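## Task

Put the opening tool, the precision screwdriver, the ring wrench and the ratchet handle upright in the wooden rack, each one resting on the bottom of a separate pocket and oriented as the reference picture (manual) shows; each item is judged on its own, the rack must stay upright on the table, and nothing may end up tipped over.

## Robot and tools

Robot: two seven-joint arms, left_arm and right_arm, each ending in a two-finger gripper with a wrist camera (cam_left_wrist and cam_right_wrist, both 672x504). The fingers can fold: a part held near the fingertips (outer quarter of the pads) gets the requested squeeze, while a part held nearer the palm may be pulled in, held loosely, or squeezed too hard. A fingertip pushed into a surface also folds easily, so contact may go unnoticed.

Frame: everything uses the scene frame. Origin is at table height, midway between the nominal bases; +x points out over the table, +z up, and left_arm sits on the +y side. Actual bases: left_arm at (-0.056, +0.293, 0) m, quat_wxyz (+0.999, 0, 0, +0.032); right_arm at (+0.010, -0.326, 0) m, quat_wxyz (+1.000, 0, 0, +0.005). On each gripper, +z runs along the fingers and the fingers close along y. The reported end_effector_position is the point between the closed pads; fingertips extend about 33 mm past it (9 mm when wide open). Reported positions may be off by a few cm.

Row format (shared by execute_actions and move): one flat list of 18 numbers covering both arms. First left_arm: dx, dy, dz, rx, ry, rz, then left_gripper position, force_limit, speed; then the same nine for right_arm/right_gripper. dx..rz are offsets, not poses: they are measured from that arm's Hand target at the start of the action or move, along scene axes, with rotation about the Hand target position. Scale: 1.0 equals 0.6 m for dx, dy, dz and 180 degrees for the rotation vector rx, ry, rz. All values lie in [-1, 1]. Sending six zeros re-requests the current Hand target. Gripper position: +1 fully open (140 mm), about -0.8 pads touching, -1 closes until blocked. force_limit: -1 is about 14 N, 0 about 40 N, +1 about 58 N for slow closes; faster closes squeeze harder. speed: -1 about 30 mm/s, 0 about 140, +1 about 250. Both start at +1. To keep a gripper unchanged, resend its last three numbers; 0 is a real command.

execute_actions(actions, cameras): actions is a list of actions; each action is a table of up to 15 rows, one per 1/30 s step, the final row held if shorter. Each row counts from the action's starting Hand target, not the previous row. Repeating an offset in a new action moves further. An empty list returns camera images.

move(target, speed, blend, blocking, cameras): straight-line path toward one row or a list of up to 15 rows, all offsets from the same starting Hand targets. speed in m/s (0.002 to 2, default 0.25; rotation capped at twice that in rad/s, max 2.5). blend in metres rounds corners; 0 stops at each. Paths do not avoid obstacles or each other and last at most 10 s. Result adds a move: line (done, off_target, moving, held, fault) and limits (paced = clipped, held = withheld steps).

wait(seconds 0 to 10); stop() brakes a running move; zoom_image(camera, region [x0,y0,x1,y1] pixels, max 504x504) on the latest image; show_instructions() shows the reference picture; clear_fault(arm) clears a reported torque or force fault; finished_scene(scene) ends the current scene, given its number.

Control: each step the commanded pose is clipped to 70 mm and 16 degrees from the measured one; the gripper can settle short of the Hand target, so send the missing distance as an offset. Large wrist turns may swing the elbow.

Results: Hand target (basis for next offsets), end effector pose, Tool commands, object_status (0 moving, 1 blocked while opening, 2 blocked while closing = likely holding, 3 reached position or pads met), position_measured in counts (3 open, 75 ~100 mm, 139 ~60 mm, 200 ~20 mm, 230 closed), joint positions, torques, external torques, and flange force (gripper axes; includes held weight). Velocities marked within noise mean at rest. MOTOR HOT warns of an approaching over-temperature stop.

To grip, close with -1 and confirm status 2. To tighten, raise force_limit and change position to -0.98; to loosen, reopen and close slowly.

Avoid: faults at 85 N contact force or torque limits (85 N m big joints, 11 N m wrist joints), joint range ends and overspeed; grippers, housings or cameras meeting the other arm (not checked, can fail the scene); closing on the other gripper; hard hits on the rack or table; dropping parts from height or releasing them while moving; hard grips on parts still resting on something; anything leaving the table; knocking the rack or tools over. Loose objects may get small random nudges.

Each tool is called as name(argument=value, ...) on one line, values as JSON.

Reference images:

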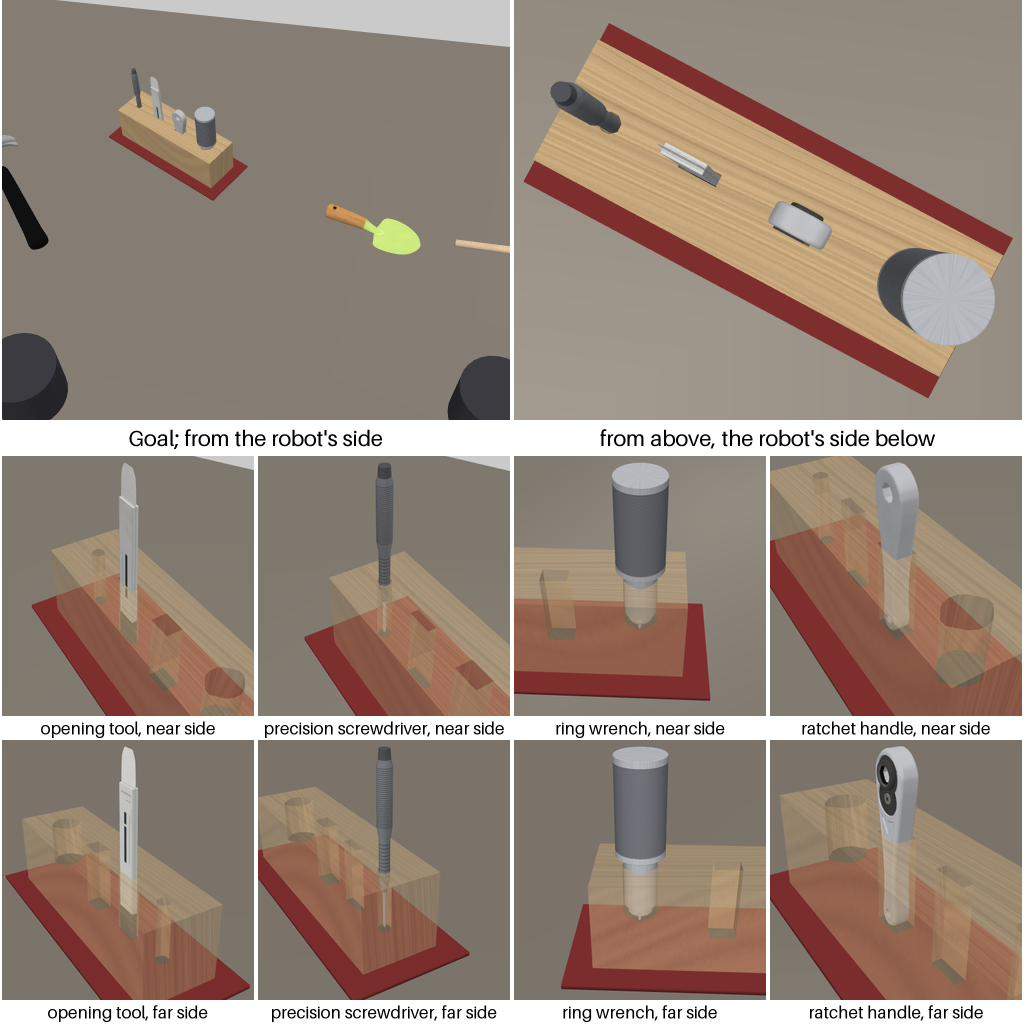

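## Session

show_instructions()

execute_actions(actions=[])

Reference images for this scene: manual.

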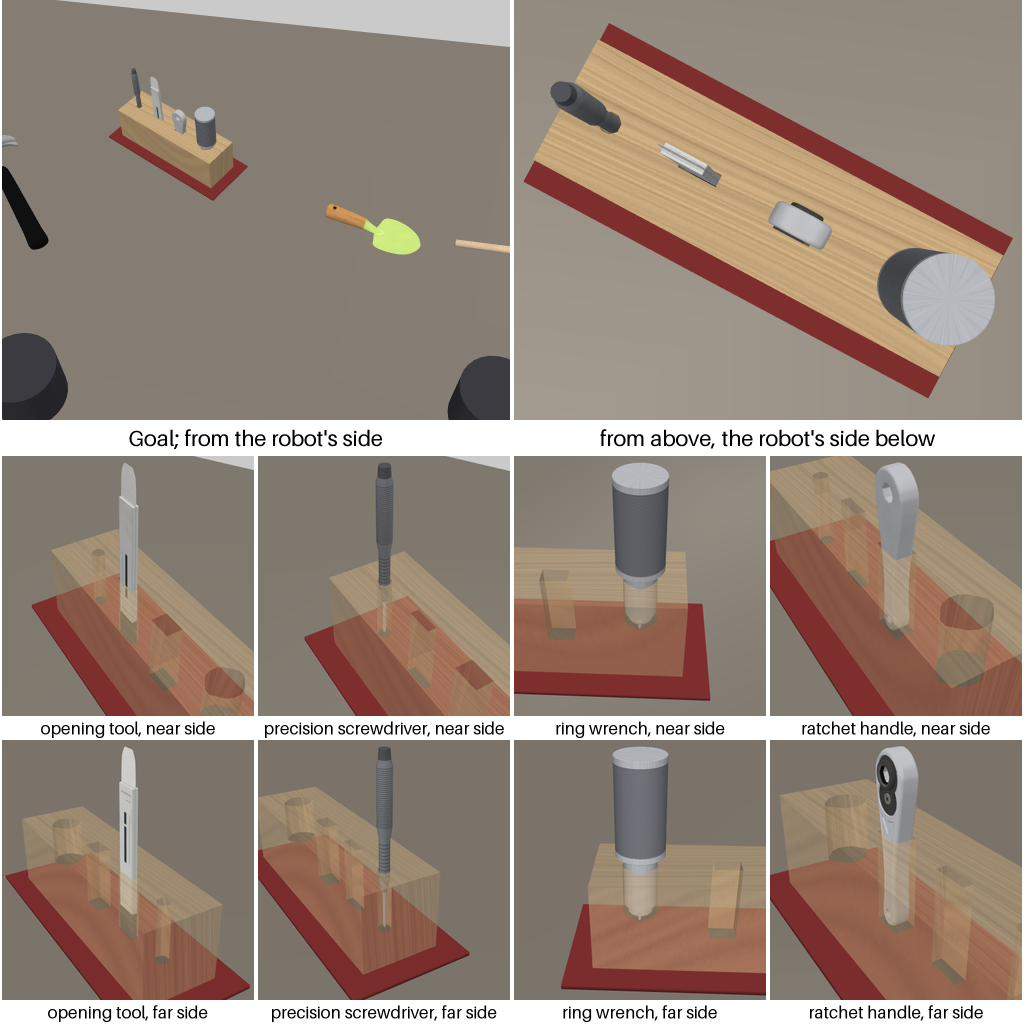

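Scene clock: 0.00 s.
left_arm: end_effector_position=(+0.4399, +0.6166, +0.2602) position_measured=3 object_status=3 end_effector_quat_wxyz=(-0.074, +0.908, -0.378, +0.163) | right_arm: end_effector_position=(+0.2564, -0.3454, +0.2329) position_measured=3 object_status=3 end_effector_quat_wxyz=(-0.291, -0.326, +0.633, -0.639)
Joint positions: left_arm=[0.538 -0.126 0.054 -2.219 -0.29 2.369 0.056] | right_arm=[0.433 0.156 0.511 -2.563 -0.73 1.197 2.008]
Joint velocities: within noise
Joint torques (N m): no reading
External joint torques (N m): no reading
Flange force (N): no reading
Hand target: left_arm +0.4399, +0.6166, +0.2602; -0.074, +0.908, -0.378, +0.163 | right_arm +0.2564, -0.3454, +0.2329; -0.291, -0.326, +0.633, -0.639
Tool commands: left_gripper/position=+1.0 left_gripper/force_limit=+1.0 left_gripper/speed=+1.0 right_gripper/position=+1.0 right_gripper/force_limit=+1.0 right_gripper/speed=+1.0

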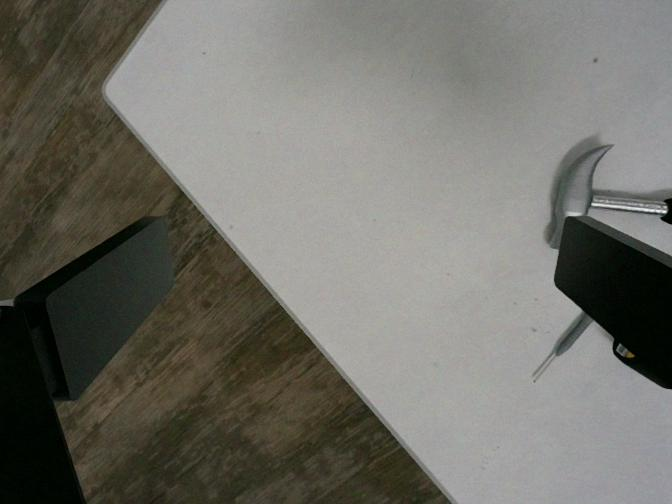

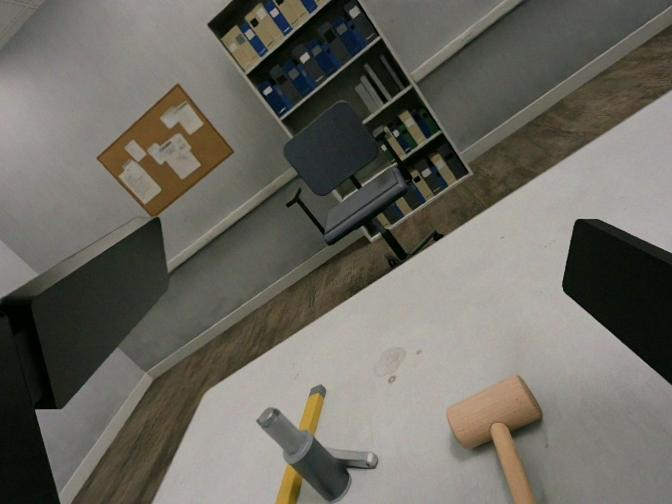

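move(target=[[0,-0.2,0.15,0,0,0,1,1,1,0.05,0.03,0.16,0.233,-0.106,-0.119,1,1,1],[0.017,-0.611,0.266,0,0,0,1,1,1,0.206,0.076,0.312,0.466,-0.212,-0.237,1,1,1]], blend=0.03, speed=0.25, cameras=["all"])

Scene clock: 44.47 s.
left_arm: end_effector_position=(+0.4504, +0.2514, +0.4191) position_measured=3 object_status=3 end_effector_quat_wxyz=(-0.076, +0.907, -0.382, +0.162) | right_arm: end_effector_position=(+0.3791, -0.3005, +0.4196) position_measured=3 object_status=3 end_effector_quat_wxyz=(-0.001, -0.004, +1.000, -0.001)
Joint positions: left_arm=[0.521 -0.589 -0.525 -2.171 -0.329 2.001 -0.604] | right_arm=[0.302 -0.573 -0.169 -2.102 -0.092 1.534 1.729]
Joint velocities: left_arm=[0 0 0.001 0 0 0 -0.007] | right_arm=[within noise]
Joint torques (N m): left_arm=[1.46 -10.25 8.33 24.49 0.22 3.12 -0.31] | right_arm=[0.29 -10.4 2.99 23.86 1.31 2.53 0.11]
External joint torques (N m): left_arm=[1.32 -1.36 -0.33 0.17 -0.53 -0.26 -0.29] | right_arm=[0.26 0.77 0.53 0.19 0.47 0.08 0.11]
Flange force (N): left_arm=[-0.7 2.2 -1.5] | right_arm=[-2.5 1.8 -1.1]
Hand target: left_arm +0.4501, +0.2500, +0.4198; -0.074, +0.908, -0.378, +0.163 | right_arm +0.3800, -0.2998, +0.4201; +0.001, +0.000, +1.000, +0.001
Off the commanded pose: left_arm 0.001 m, 1 deg | right_arm 0.001 m, 0 deg.
move: done

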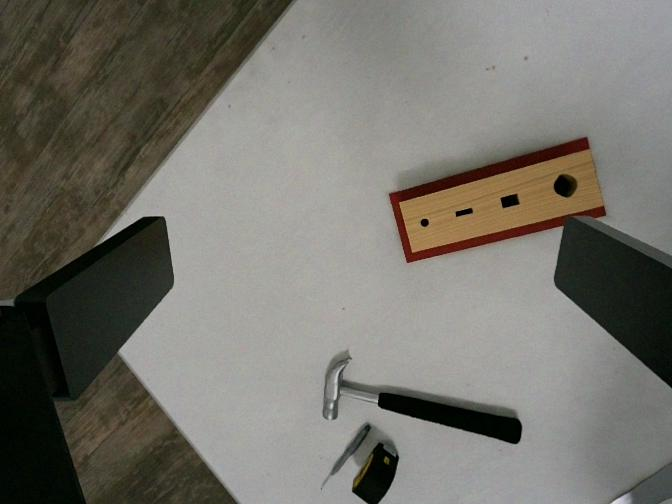

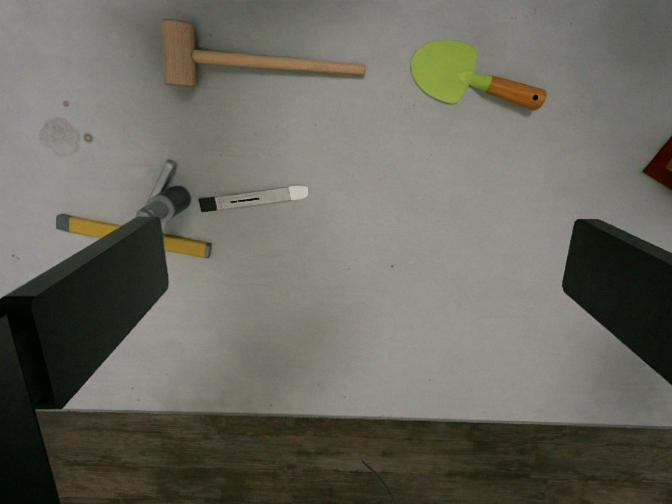

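move(target=[-0.337,0.398,-0.29,0,0,0,1,1,1,-0.015,-0.335,-0.283,0,0,0,1,1,1], speed=0.25, cameras=["all"])

Scene clock: 66.37 s.
left_arm: end_effector_position=(+0.2482, +0.4885, +0.2463) position_measured=3 object_status=3 end_effector_quat_wxyz=(-0.073, +0.910, -0.374, +0.164) | right_arm: end_effector_position=(+0.3696, -0.5000, +0.2494) position_measured=3 object_status=3 end_effector_quat_wxyz=(-0.001, +0.003, +1.000, +0.002)
Joint positions: left_arm=[0.492 -0.926 0.17 -2.876 -0.103 2.244 -0.059] | right_arm=[0.257 -0.594 -0.63 -2.456 -0.356 1.93 1.433]
Joint velocities: left_arm=[0 -0.001 -0.001 -0.001 0 0.001 0.007] | right_arm=[within noise]
Joint torques (N m): left_arm=[0.5 -2.63 -2.56 24.59 1.2 3.33 0.31] | right_arm=[1.33 -7.84 9.15 23.87 0.4 2.56 -0.25]
External joint torques (N m): left_arm=[0.49 -0.63 0.71 -0.65 0.6 0.2 0.33] | right_arm=[1.26 -0.08 0.38 0.81 -0.37 0.11 -0.25]
Flange force (N): left_arm=[-3.9 3.8 -0.1] | right_arm=[-3.1 -0.5 -1.6]
Hand target: left_arm +0.2479, +0.4888, +0.2458; -0.074, +0.908, -0.378, +0.163 | right_arm +0.3710, -0.5008, +0.2503; +0.001, +0.000, +1.000, +0.001
Off the commanded pose: left_arm 0.001 m, 1 deg | right_arm 0.002 m, 1 deg.
move: done

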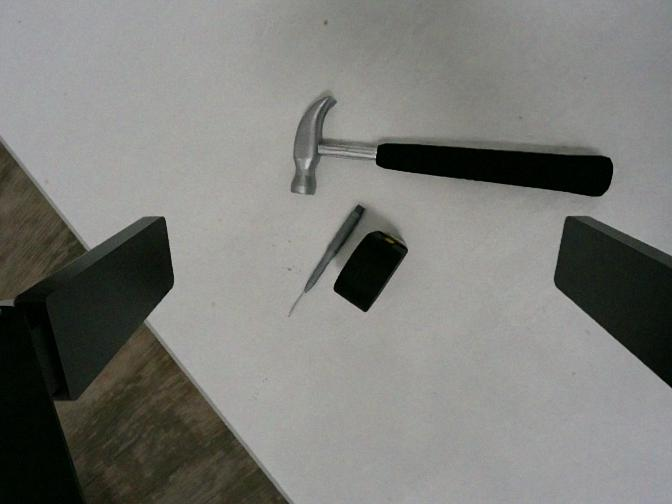

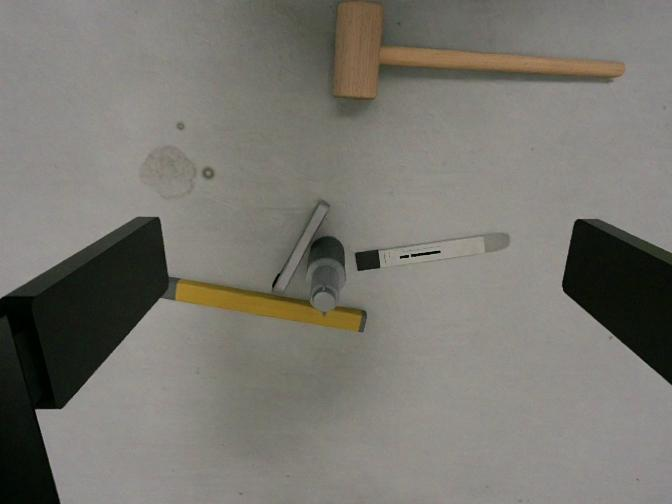

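zoom_image(camera="cam_right_wrist", region=[230, 180, 530, 350])

zoom_image(camera="cam_left_wrist", region=[250, 180, 450, 330])

Scaled by 1.680 from the camera's 672x504 image, which has a finer 960x720 frame.

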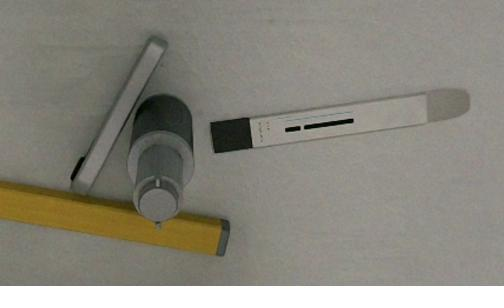

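Scaled by 2.520 from the camera's 672x504 image, which has a finer 960x720 frame.

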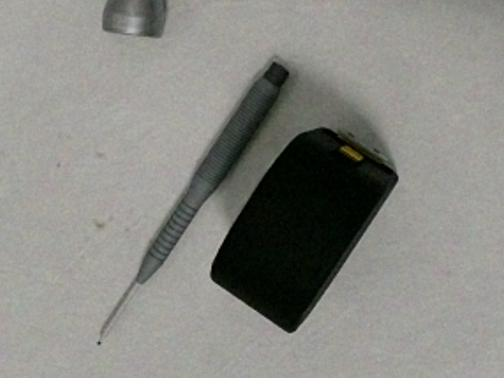

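show_instructions()

Reference images for this scene: manual.

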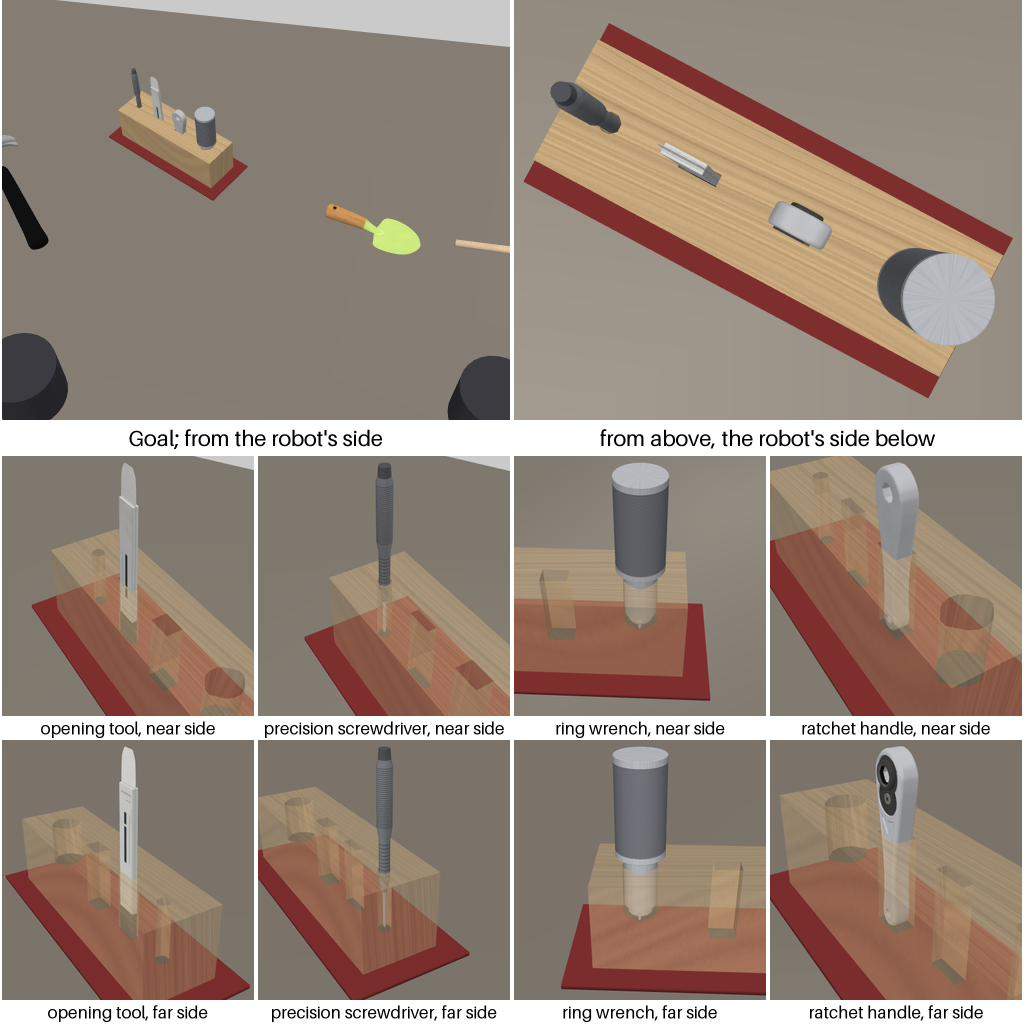

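move(target=[0,0,0,0,0,0,1,1,1,0.05,0.133,-0.19,0,0,0,1,1,1], speed=0.25, cameras=["cam_right_wrist"])

zoom_image(camera="cam_right_wrist", region=[200, 200, 480, 340])

Scene clock: 128.30 s.
left_arm: end_effector_position=(+0.2482, +0.4885, +0.2463) position_measured=3 object_status=3 end_effector_quat_wxyz=(-0.073, +0.909, -0.375, +0.164) | right_arm: end_effector_position=(+0.3999, -0.4213, +0.1363) position_measured=3 object_status=3 end_effector_quat_wxyz=(+0.000, -0.005, +1.000, +0.001)
Joint positions: left_arm=[0.492 -0.926 0.17 -2.876 -0.103 2.244 -0.056] | right_arm=[0.369 -0.393 -0.632 -2.641 -0.305 2.295 1.55]
Joint velocities: left_arm=[within noise] | right_arm=[0 0.001 0.001 -0.002 0.001 0.003 0.006]
Joint torques (N m): left_arm=[0.91 -2.54 -2.97 24.65 0.89 3.31 0.25] | right_arm=[0.48 -11.47 6.56 21.77 1.09 2.47 0.14]
External joint torques (N m): left_arm=[0.89 -0.54 0.26 -0.64 0.28 0.17 0.27] | right_arm=[0.48 1.41 1.24 0.31 0.47 0.01 0.13]
Flange force (N): left_arm=[-3.0 4.0 -0.1] | right_arm=[-6.4 1.8 1.8]
Hand target: left_arm +0.2479, +0.4888, +0.2458; -0.074, +0.908, -0.378, +0.163 | right_arm +0.4010, -0.4210, +0.1363; +0.001, +0.000, +1.000, +0.001
Off the commanded pose: left_arm 0.001 m, 0 deg | right_arm 0.001 m, 1 deg.
move: done
Images, in order (width x height): cam_right_wrist 672x504.

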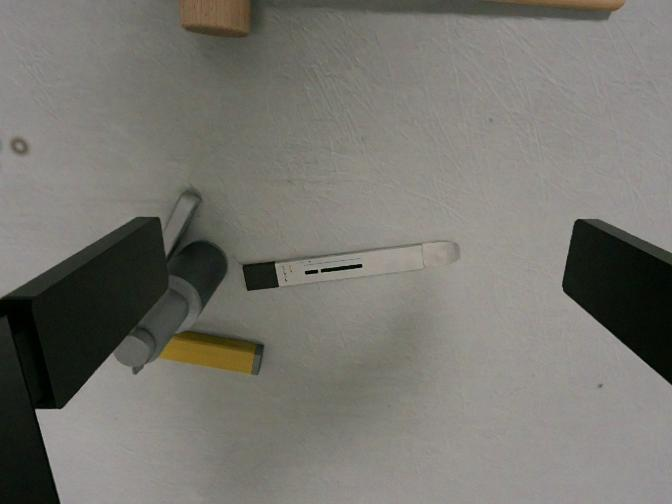

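Scaled by 1.800 from the camera's 672x504 image, which has a finer 960x720 frame.

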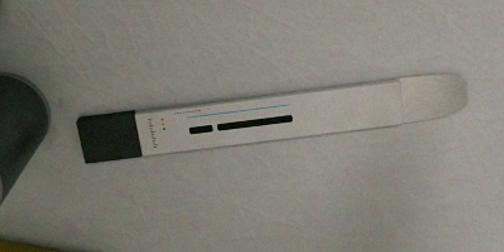

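move(target=[0.0985,-0.0013,-0.193,0.0283,0.1127,-0.1748,1,1,1,-0.01,-0.18,0.105,0,0,0,1,1,1], speed=0.25, cameras=["all"])

zoom_image(camera="cam_right_wrist", region=[220, 150, 460, 330])

zoom_image(camera="cam_left_wrist", region=[190, 120, 490, 345])

Scene clock: 198.77 s.
left_arm: end_effector_position=(+0.3066, +0.4871, +0.1303) position_measured=3 object_status=3 end_effector_quat_wxyz=(+0.001, +0.786, -0.619, +0.001) | right_arm: end_effector_position=(+0.3957, -0.5286, +0.1988) position_measured=3 object_status=3 end_effector_quat_wxyz=(+0.002, +0.004, +1.000, +0.001)
Joint positions: left_arm=[0.269 -0.282 0.163 -2.626 0.059 2.347 0.212] | right_arm=[0.324 -0.441 -0.775 -2.453 -0.349 2.103 1.369]
Joint velocities: left_arm=[0 0 0 0 0.001 0 0.006] | right_arm=[within noise]
Joint torques (N m): left_arm=[0.7 -20 -0.63 22.47 1.11 2.78 0.23] | right_arm=[1.41 -10.07 8.48 23.44 0.34 2.13 -0.25]
External joint torques (N m): left_arm=[0.66 -0.29 0.7 0.22 0.58 0.2 0.23] | right_arm=[1.31 0 0.35 0.9 -0.35 -0.33 -0.25]
Flange force (N): left_arm=[-2.3 1.1 -0.2] | right_arm=[-3.7 -0.9 -2.3]
Hand target: left_arm +0.3070, +0.4881, +0.1300; +0.000, +0.783, -0.623, +0.000 | right_arm +0.3950, -0.5290, +0.1993; +0.001, +0.000, +1.000, +0.001
Off the commanded pose: left_arm 0.001 m, 1 deg | right_arm 0.001 m, 1 deg.
move: done

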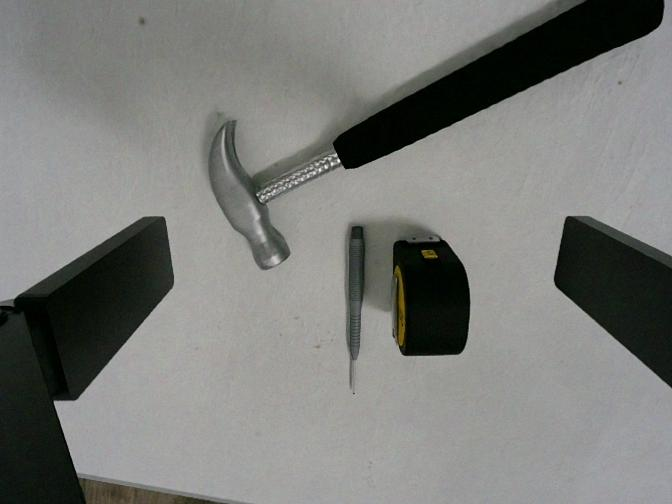

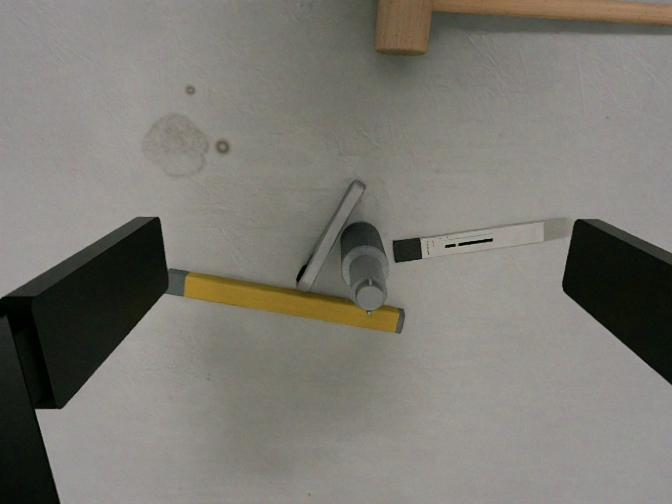

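Scaled by 2.100 from the camera's 672x504 image, which has a finer 960x720 frame.

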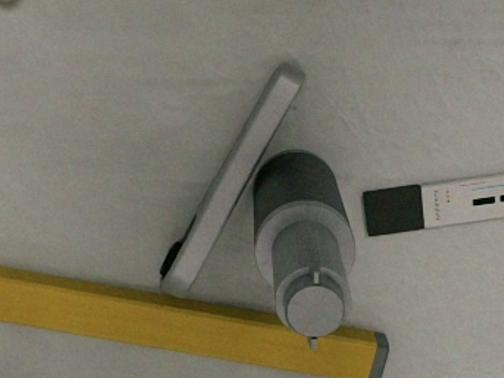

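Scaled by 1.680 from the camera's 672x504 image, which has a finer 960x720 frame.

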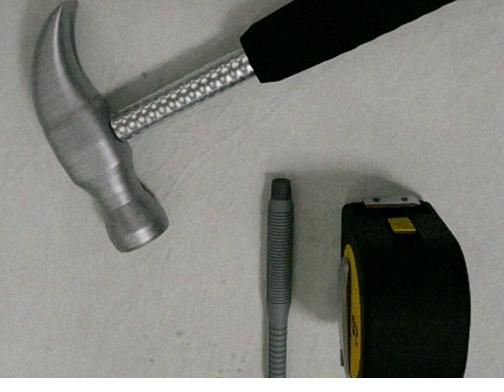

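move(target=[[-0.0142,0.0425,-0.0167,0.0649,0.0153,0,-0.54,1,0,0.0583,0.0983,-0.0667,0,0,0.274,-0.33,1,0],[-0.0142,0.0425,-0.1167,0.0649,0.0153,0,-0.54,1,0,0.0992,0.1787,-0.1322,0,0,0.548,-0.33,1,0],[-0.0142,0.0425,-0.1417,0.0649,0.0153,0,-0.54,1,0,0.0992,0.1787,-0.2155,0,0,0.548,-0.33,1,0]], blend=[0.01,0.005,0], speed=[0.15,0.15,0.08], cameras=["all"])

Scene clock: 259.40 s.
left_arm: end_effector_position=(+0.2988, +0.5158, +0.0474) position_measured=197 object_status=3 end_effector_quat_wxyz=(-0.065, +0.779, -0.619, -0.082) | right_arm: end_effector_position=(+0.4528, -0.4213, +0.0696) position_measured=171 object_status=3 end_effector_quat_wxyz=(+0.001, +0.760, -0.650, -0.004)
Joint positions: left_arm=[0.436 -0.077 -0.017 -2.702 0.431 2.641 -0.121] | right_arm=[1.307 -0.627 -1.559 -2.474 -0.85 2.25 0.231]
Joint velocities: left_arm=[0 -0.001 -0.001 0.001 0.001 0 -0.008] | right_arm=[-0.001 0.001 0.002 -0.002 0.001 0.005 0.002]
Joint torques (N m): left_arm=[-0.08 -22.82 -0.85 17.31 0.46 3.18 -0.14] | right_arm=[1.46 10.07 16.97 16.5 0.25 2.7 0.14]
External joint torques (N m): left_arm=[-0.22 1.14 -1 -1.54 0.35 0.67 -0.13] | right_arm=[1.34 -0.1 0.84 0.64 -0.33 0.15 0.13]
Flange force (N): left_arm=[2.9 2.0 5.9] | right_arm=[-1.0 -5.6 1.3]
Hand target: left_arm +0.2985, +0.5136, +0.0450; -0.065, +0.778, -0.619, -0.082 | right_arm +0.4545, -0.4218, +0.0700; +0.000, +0.759, -0.651, -0.002
Off the commanded pose: left_arm 0.003 m, 0 deg | right_arm 0.002 m, 0 deg.
move: done

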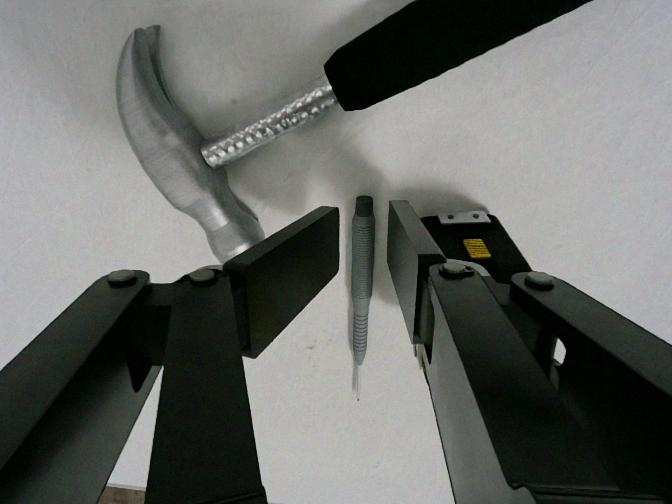

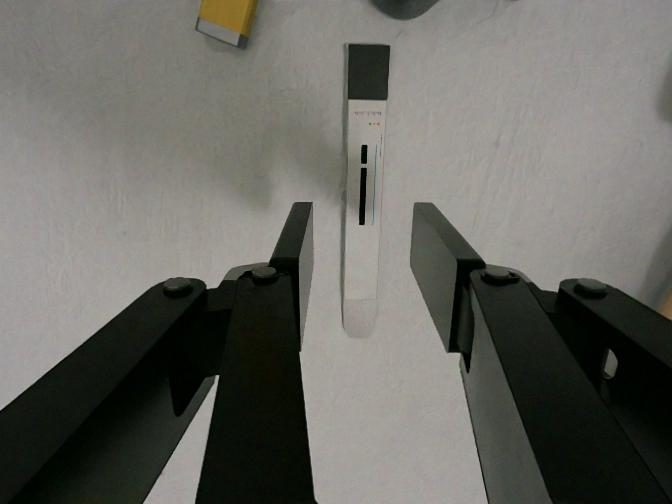

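move(target=[[0,0,-0.015,0,0,0,-0.54,1,0,0,0,-0.0583,0,0,0,-0.33,1,0]], speed=0.03, cameras=["all"])

Scene clock: 270.37 s.
left_arm: end_effector_position=(+0.2992, +0.5152, +0.0382) position_measured=197 object_status=3 end_effector_quat_wxyz=(-0.066, +0.778, -0.619, -0.082) | right_arm: end_effector_position=(+0.4535, -0.4218, +0.0350) position_measured=171 object_status=3 end_effector_quat_wxyz=(+0.000, +0.760, -0.650, -0.003)
Joint positions: left_arm=[0.44 -0.049 -0.017 -2.702 0.454 2.667 -0.143] | right_arm=[1.424 -0.616 -1.714 -2.478 -0.91 2.333 0.262]
Joint velocities: left_arm=[within noise] | right_arm=[0 0.002 -0.002 0 -0.001 0.005 0.006]
Joint torques (N m): left_arm=[0.24 -23.53 -0.74 17.12 0.46 3.02 -0.25] | right_arm=[1.46 13.12 16.74 14.35 0.19 2.67 0.09]
External joint torques (N m): left_arm=[0.13 0.82 -0.87 -1.15 0.39 0.53 -0.23] | right_arm=[1.36 -0.15 0.92 -0.26 -0.35 0.12 0.09]
Flange force (N): left_arm=[2.4 1.9 5.1] | right_arm=[-2.2 -2.9 1.7]
Hand target: left_arm +0.2985, +0.5136, +0.0360; -0.065, +0.778, -0.619, -0.082 | right_arm +0.4545, -0.4218, +0.0350; +0.000, +0.759, -0.651, -0.002
Off the commanded pose: left_arm 0.003 m, 0 deg | right_arm 0.001 m, 0 deg.
move: done

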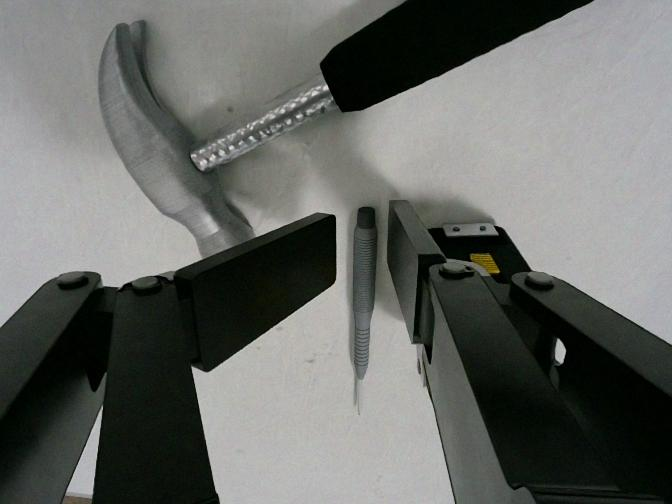

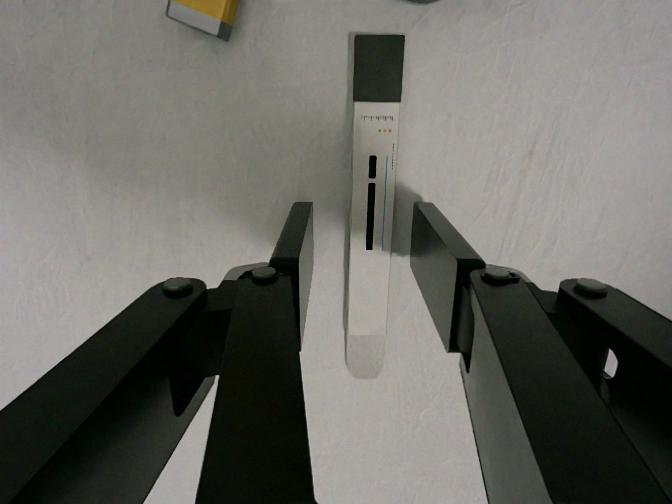

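zoom_image(camera="cam_left_wrist", region=[60, 130, 460, 430])

Scaled by 1.260 from the camera's 672x504 image, which has a finer 960x720 frame.

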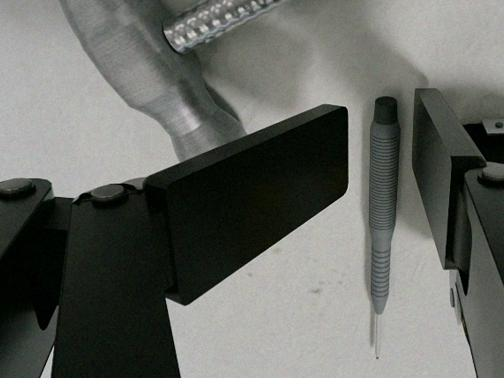

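move(target=[[0,0,0.075,0,0,0,-0.54,1,0,0,0,0,0,0,0,-0.33,1,0]], speed=0.08, cameras=["cam_left_wrist"])

Scene clock: 282.73 s.
left_arm: end_effector_position=(+0.2984, +0.5139, +0.0803) position_measured=197 object_status=3 end_effector_quat_wxyz=(-0.066, +0.779, -0.618, -0.083) | right_arm: end_effector_position=(+0.4538, -0.4219, +0.0351) position_measured=171 object_status=3 end_effector_quat_wxyz=(+0.000, +0.760, -0.650, -0.003)
Joint positions: left_arm=[0.411 -0.172 -0.011 -2.697 0.368 2.543 -0.068] | right_arm=[1.424 -0.615 -1.714 -2.478 -0.91 2.335 0.263]
Joint velocities: left_arm=[-0.001 0 0 -0.002 0 -0.001 0.004] | right_arm=[within noise]
Joint torques (N m): left_arm=[0.6 -23.5 0.7 20.19 -0.3 2.23 0.27] | right_arm=[1.42 13.1 16.73 14.32 0.45 2.67 0.13]
External joint torques (N m): left_arm=[0.52 -1.51 0.65 -0.09 -0.55 -0.28 0.28] | right_arm=[1.37 -0.2 0.97 -0.34 -0.09 0.12 0.13]
Flange force (N): left_arm=[-1.9 4.7 -5.7] | right_arm=[-2.4 -2.7 1.0]
Hand target: left_arm +0.2985, +0.5136, +0.0810; -0.065, +0.778, -0.619, -0.082 | right_arm +0.4545, -0.4218, +0.0350; +0.000, +0.759, -0.651, -0.002
Off the commanded pose: left_arm 0.001 m, 0 deg | right_arm 0.001 m, 0 deg.
move: done
Images, in order (width x height): cam_left_wrist 672x504.

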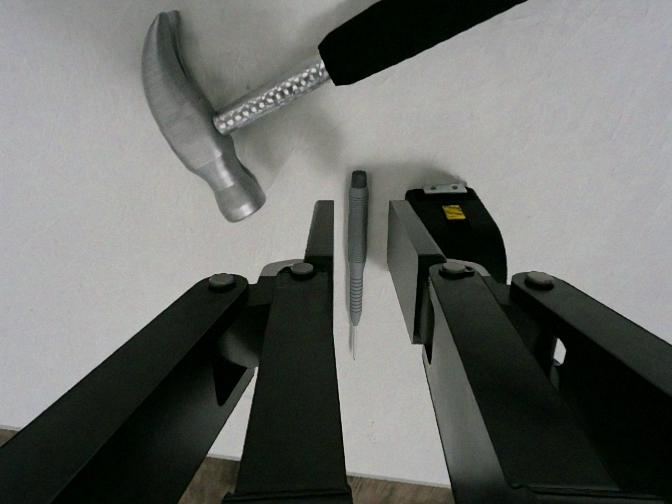

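move(target=[[0,0,-0.035,0,0,0,-0.54,1,0,0,0,0,0,0,0,-0.33,1,0]], speed=0.08, cameras=["cam_left_wrist"])

Scene clock: 310.53 s.
left_arm: end_effector_position=(+0.2988, +0.5134, +0.0609) position_measured=197 object_status=3 end_effector_quat_wxyz=(-0.064, +0.777, -0.620, -0.081) | right_arm: end_effector_position=(+0.4538, -0.4219, +0.0351) position_measured=171 object_status=3 end_effector_quat_wxyz=(+0.000, +0.760, -0.650, -0.003)
Joint positions: left_arm=[0.42 -0.118 -0.011 -2.702 0.397 2.6 -0.09] | right_arm=[1.424 -0.615 -1.714 -2.478 -0.91 2.335 0.263]
Joint velocities: left_arm=[0.001 0 -0.001 -0.001 0.001 0.001 -0.007] | right_arm=[within noise]
Joint torques (N m): left_arm=[1.4 -23.4 0.19 19.08 0.7 2.73 -0.28] | right_arm=[1.43 13.08 16.67 14.31 0.45 2.68 0.07]
External joint torques (N m): left_arm=[1.27 -0.33 0.07 -0.3 0.52 0.24 -0.27] | right_arm=[1.31 -0.23 0.84 -0.31 -0.09 0.13 0.07]
Flange force (N): left_arm=[-0.5 2.5 2.2] | right_arm=[-2.1 -2.8 1.4]
Hand target: left_arm +0.2985, +0.5136, +0.0600; -0.065, +0.778, -0.619, -0.082 | right_arm +0.4545, -0.4218, +0.0350; +0.000, +0.759, -0.651, -0.002
Off the commanded pose: left_arm 0.001 m, 0 deg | right_arm 0.001 m, 0 deg.
move: done
Images, in order (width x height): cam_left_wrist 672x504.

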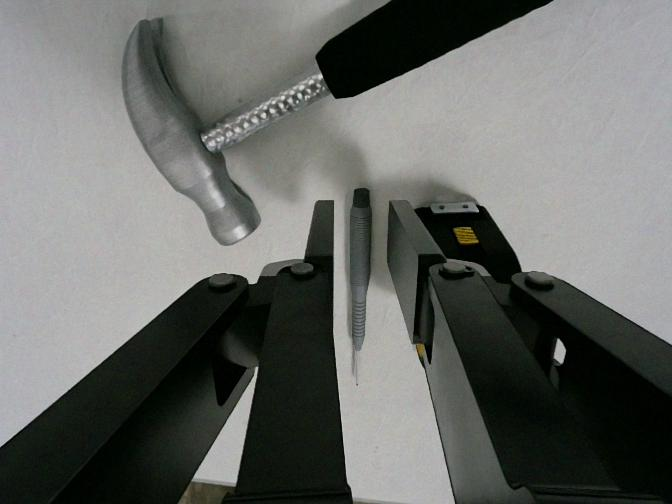

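move(target=[[0,0,0.1,-0.0649,-0.0153,0,-0.54,1,0,0,0,0,0,0,0,-0.33,1,0],[-0.0888,0.0607,0.1,-0.0649,-0.0153,0,-0.222,1,0,0,0,0,0,0,0,-0.33,1,0],[-0.0888,0.0607,0.05,-0.0649,-0.0153,0,-0.222,1,0,0,0,0,0,0,0,-0.33,1,0]], speed=0.12, cameras=["cam_left_wrist"])

Scene clock: 349.00 s.
left_arm: end_effector_position=(+0.2449, +0.5506, +0.0909) position_measured=157 object_status=3 end_effector_quat_wxyz=(-0.001, +0.783, -0.622, -0.001) | right_arm: end_effector_position=(+0.4538, -0.4219, +0.0351) position_measured=171 object_status=3 end_effector_quat_wxyz=(+0.000, +0.760, -0.650, -0.003)
Joint positions: left_arm=[0.366 -0.248 0.291 -2.71 0.117 2.47 0.391] | right_arm=[1.424 -0.615 -1.714 -2.478 -0.91 2.335 0.263]
Joint velocities: left_arm=[0 -0.001 0.002 0 0 0.004 0] | right_arm=[within noise]
Joint torques (N m): left_arm=[0.46 -18.97 -1.22 20.47 -0.05 2.75 0.26] | right_arm=[1.45 13.14 16.67 14.32 0.46 2.67 0.08]
External joint torques (N m): left_arm=[0.35 -0.2 0.54 -0.31 -0.51 0.18 0.26] | right_arm=[1.41 -0.14 0.89 -0.35 -0.08 0.11 0.08]
Flange force (N): left_arm=[-0.9 1.3 0.8] | right_arm=[-2.3 -3.0 1.4]
Hand target: left_arm +0.2452, +0.5500, +0.0900; +0.000, +0.783, -0.623, +0.000 | right_arm +0.4545, -0.4218, +0.0350; +0.000, +0.759, -0.651, -0.002
Off the commanded pose: left_arm 0.001 m, 0 deg | right_arm 0.001 m, 0 deg.
move: done
Images, in order (width x height): cam_left_wrist 672x504.

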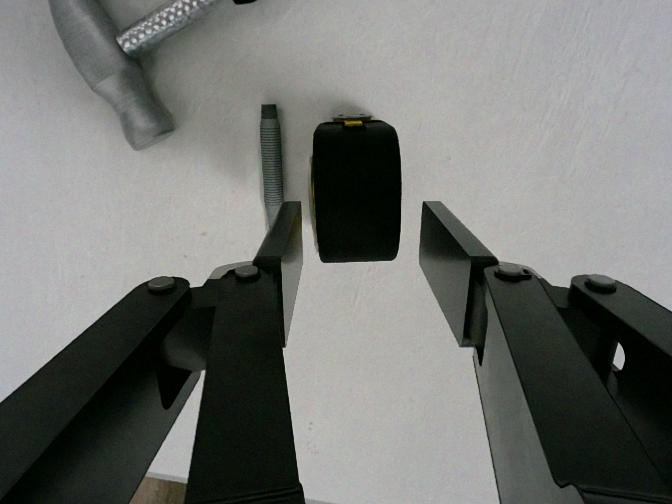

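move(target=[[0,0,-0.04,0,0,0,-0.222,1,0,0,0,0,0,0,0,-0.33,1,0]], speed=0.06, cameras=["cam_left_wrist"])

Scene clock: 354.87 s.
left_arm: end_effector_position=(+0.2473, +0.5518, +0.0688) position_measured=157 object_status=3 end_effector_quat_wxyz=(-0.004, +0.783, -0.622, +0.000) | right_arm: end_effector_position=(+0.4538, -0.4219, +0.0351) position_measured=171 object_status=3 end_effector_quat_wxyz=(+0.000, +0.760, -0.650, -0.003)
Joint positions: left_arm=[0.355 -0.185 0.301 -2.723 0.101 2.551 0.404] | right_arm=[1.424 -0.615 -1.714 -2.478 -0.91 2.335 0.263]
Joint velocities: left_arm=[0.001 0.001 0.001 -0.001 -0.001 0.004 0.005] | right_arm=[within noise]
Joint torques (N m): left_arm=[0.83 -18.81 -0.5 18.22 -0.03 2.57 0.23] | right_arm=[1.44 13.09 16.67 14.25 0.47 2.68 0.1]
External joint torques (N m): left_arm=[0.76 1.12 0.88 -1.56 -0.45 -0.01 0.23] | right_arm=[1.31 -0.18 0.84 -0.35 -0.07 0.12 0.1]
Flange force (N): left_arm=[-1.7 1.8 4.6] | right_arm=[-2.2 -2.7 1.3]
Hand target: left_arm +0.2452, +0.5500, +0.0660; +0.000, +0.783, -0.623, +0.000 | right_arm +0.4545, -0.4218, +0.0350; +0.000, +0.759, -0.651, -0.002
Off the commanded pose: left_arm 0.004 m, 0 deg | right_arm 0.001 m, 0 deg.
move: off_target (left_arm)
Images, in order (width x height): cam_left_wrist 672x504.

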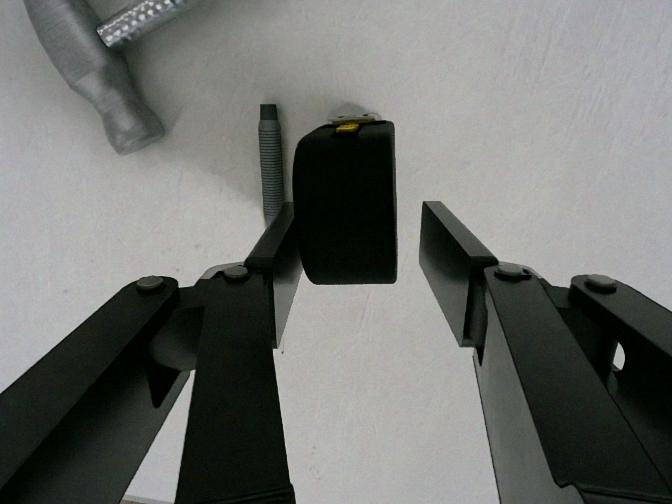

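move(target=[[0,0,0.05,0,0,0,-0.222,1,0,0,0,0,0,0,0,-0.33,1,0]], speed=0.06, cameras=["cam_left_wrist"])

zoom_image(camera="cam_left_wrist", region=[230, 90, 450, 300])

Scene clock: 360.90 s.
left_arm: end_effector_position=(+0.2458, +0.5495, +0.0953) position_measured=157 object_status=3 end_effector_quat_wxyz=(+0.000, +0.782, -0.624, +0.001) | right_arm: end_effector_position=(+0.4538, -0.4219, +0.0351) position_measured=171 object_status=3 end_effector_quat_wxyz=(+0.000, +0.760, -0.650, -0.003)
Joint positions: left_arm=[0.364 -0.259 0.292 -2.707 0.112 2.456 0.4] | right_arm=[1.424 -0.615 -1.714 -2.478 -0.91 2.335 0.263]
Joint velocities: left_arm=[0 -0.001 0 0.001 -0.001 -0.004 -0.002] | right_arm=[within noise]
Joint torques (N m): left_arm=[1.25 -20.04 -2.03 20.77 1.01 2.32 -0.22] | right_arm=[1.45 13.07 16.71 14.36 0.47 2.66 0.13]
External joint torques (N m): left_arm=[1.17 -1.54 -0.14 -0.15 0.53 -0.24 -0.22] | right_arm=[1.32 -0.19 0.87 -0.3 -0.07 0.1 0.13]
Flange force (N): left_arm=[2.2 6.7 -5.3] | right_arm=[-2.2 -2.9 1.3]
Hand target: left_arm +0.2452, +0.5500, +0.0960; +0.000, +0.783, -0.623, +0.000 | right_arm +0.4545, -0.4218, +0.0350; +0.000, +0.759, -0.651, -0.002
Off the commanded pose: left_arm 0.001 m, 0 deg | right_arm 0.001 m, 0 deg.
move: done
Images, in order (width x height): cam_left_wrist 672x504.

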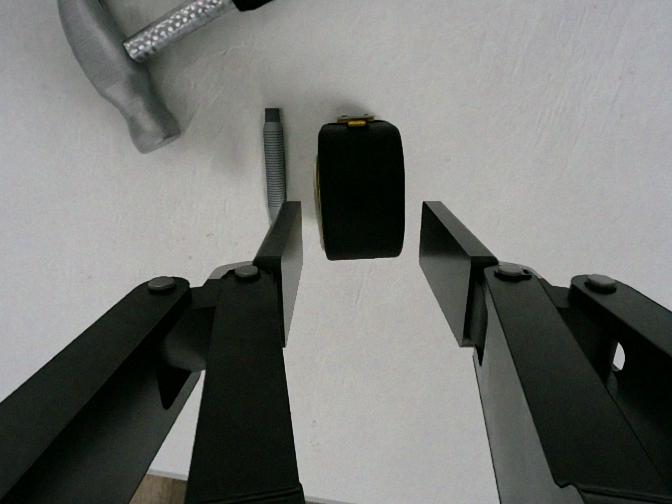

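Scaled by 2.291 from the camera's 672x504 image, which has a finer 960x720 frame.

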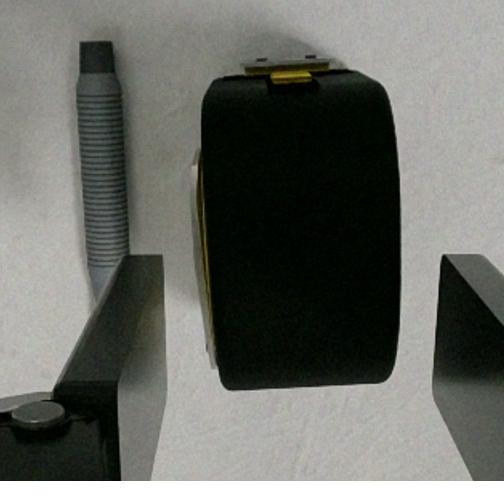

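move(target=[[0,0,0.0567,0,0,0,-0.222,1,0,0,0,0,0,0,0,-0.33,1,0],[0.0255,-0.1087,0.0567,0,0,0,-1,-0.5,-0.5,0,0,0,0,0,0,-1,-0.2,-1],[0.0255,-0.1087,-0.0733,0,0,0,-1,-0.5,-0.5,0,0,0,0,0,0,-1,-0.2,-1]], speed=0.12, cameras=["all"])

Scene clock: 388.97 s.
left_arm: end_effector_position=(+0.2595, +0.4847, +0.0522) position_measured=232 object_status=3 end_effector_quat_wxyz=(+0.000, +0.783, -0.622, -0.001) | right_arm: end_effector_position=(+0.4539, -0.4220, +0.0351) position_measured=206 object_status=2 end_effector_quat_wxyz=(+0.000, +0.760, -0.650, -0.003)
Joint positions: left_arm=[0.332 -0.21 0.162 -2.815 0.071 2.605 0.266] | right_arm=[1.424 -0.615 -1.714 -2.478 -0.91 2.335 0.263]
Joint velocities: left_arm=[0.001 0 0 0.001 -0.001 0.004 0] | right_arm=[within noise]
Joint torques (N m): left_arm=[0.5 -19.12 0.02 18.94 -0.15 2.78 0.25] | right_arm=[1.4 13.03 16.48 14.34 0.31 2.66 0.11]
External joint torques (N m): left_arm=[0.37 -0.34 0.8 0.11 -0.52 0.21 0.26] | right_arm=[1.37 -0.26 0.74 -0.32 -0.23 0.12 0.11]
Flange force (N): left_arm=[-1.8 0.7 0.0] | right_arm=[-2.1 -3.4 2.4]
Hand target: left_arm +0.2605, +0.4848, +0.0520; +0.000, +0.783, -0.623, +0.000 | right_arm +0.4545, -0.4218, +0.0350; +0.000, +0.759, -0.651, -0.002
Off the commanded pose: left_arm 0.001 m, 0 deg | right_arm 0.001 m, 0 deg.
move: done

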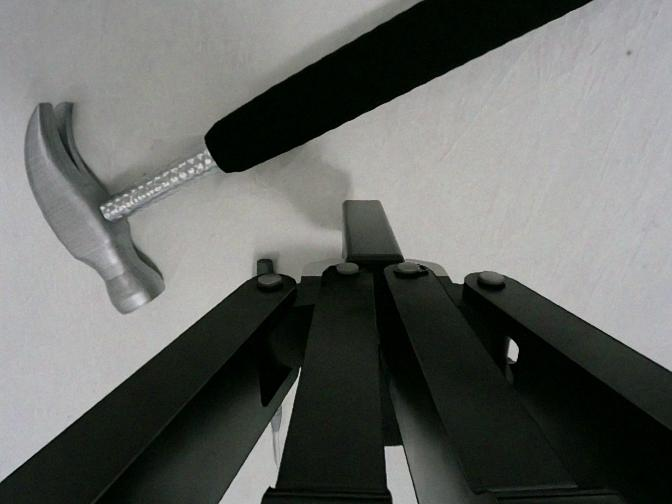

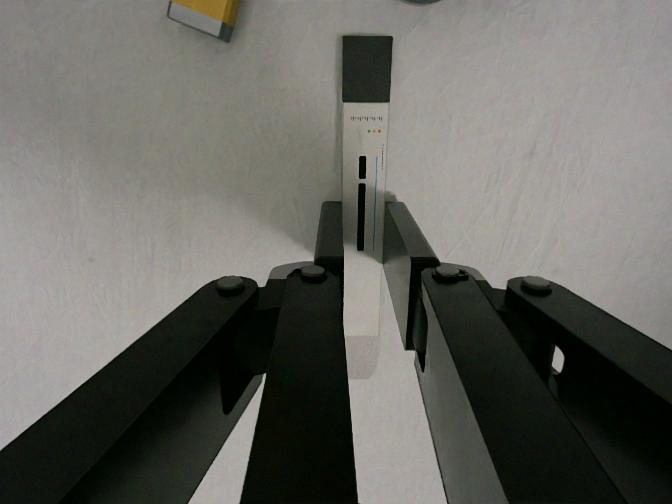

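move(target=[[-0.0095,0.0405,0,0,0,0,-1,-0.5,-0.5,0,0,0.1833,0,0,0,-1,-0.2,-1],[-0.019,0.081,0,0,0,0,-1,-0.5,-0.5,-0.0075,0.2833,0.2,0,0,-0.3517,-1,-0.2,-1],[-0.0285,0.1217,0,0,0,0,-1,-0.5,-0.5,-0.0075,0.5863,0.1417,0,0,-0.7033,-1,-0.2,-1]], blend=[0.01,0.02,0], speed=[0.1,0.15,0.15], cameras=["all"])

Scene clock: 403.43 s.
left_arm: end_effector_position=(+0.2444, +0.5570, +0.0525) position_measured=232 object_status=3 end_effector_quat_wxyz=(-0.001, +0.784, -0.621, +0.001) | right_arm: end_effector_position=(+0.4492, -0.0710, +0.1201) position_measured=206 object_status=2 end_effector_quat_wxyz=(+0.000, +0.239, +0.971, +0.001)
Joint positions: left_arm=[0.357 -0.131 0.313 -2.723 0.076 2.6 0.437] | right_arm=[0.903 0.017 -0.389 -2.328 0.011 2.344 2.57]
Joint velocities: left_arm=[within noise] | right_arm=[-0.001 0 0 0.001 0.001 0 0.007]
Joint torques (N m): left_arm=[1.2 -21.21 -0.15 19.27 0.46 2.41 0.25] | right_arm=[1.46 -26.51 0.95 22.59 0.3 2.58 0]
External joint torques (N m): left_arm=[1.07 -0.4 0.78 0.38 0.07 -0.14 0.25] | right_arm=[1.41 2.08 1.07 0.49 -0.36 0.09 0]
Flange force (N): left_arm=[-2.5 1.5 -1.9] | right_arm=[-1.7 7.2 3.2]
Hand target: left_arm +0.2434, +0.5578, +0.0520; +0.000, +0.783, -0.623, +0.000 | right_arm +0.4500, -0.0700, +0.1200; +0.002, +0.241, +0.971, +0.001
Off the commanded pose: left_arm 0.001 m, 0 deg | right_arm 0.001 m, 0 deg.
move: done

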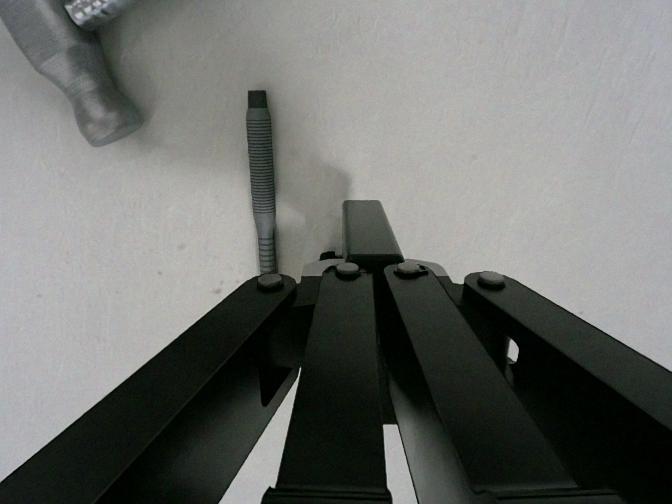

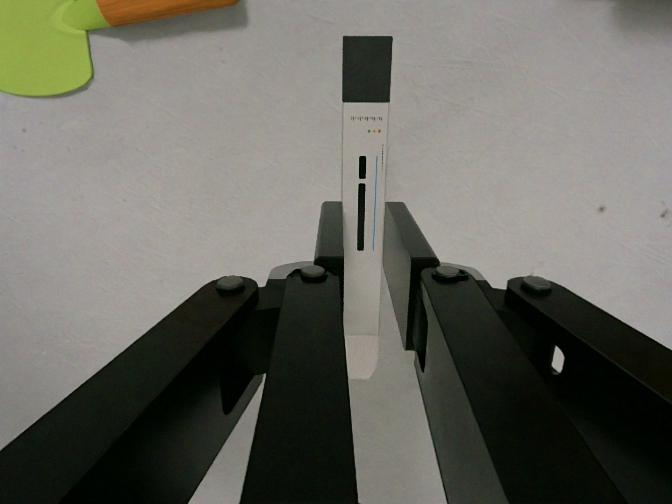

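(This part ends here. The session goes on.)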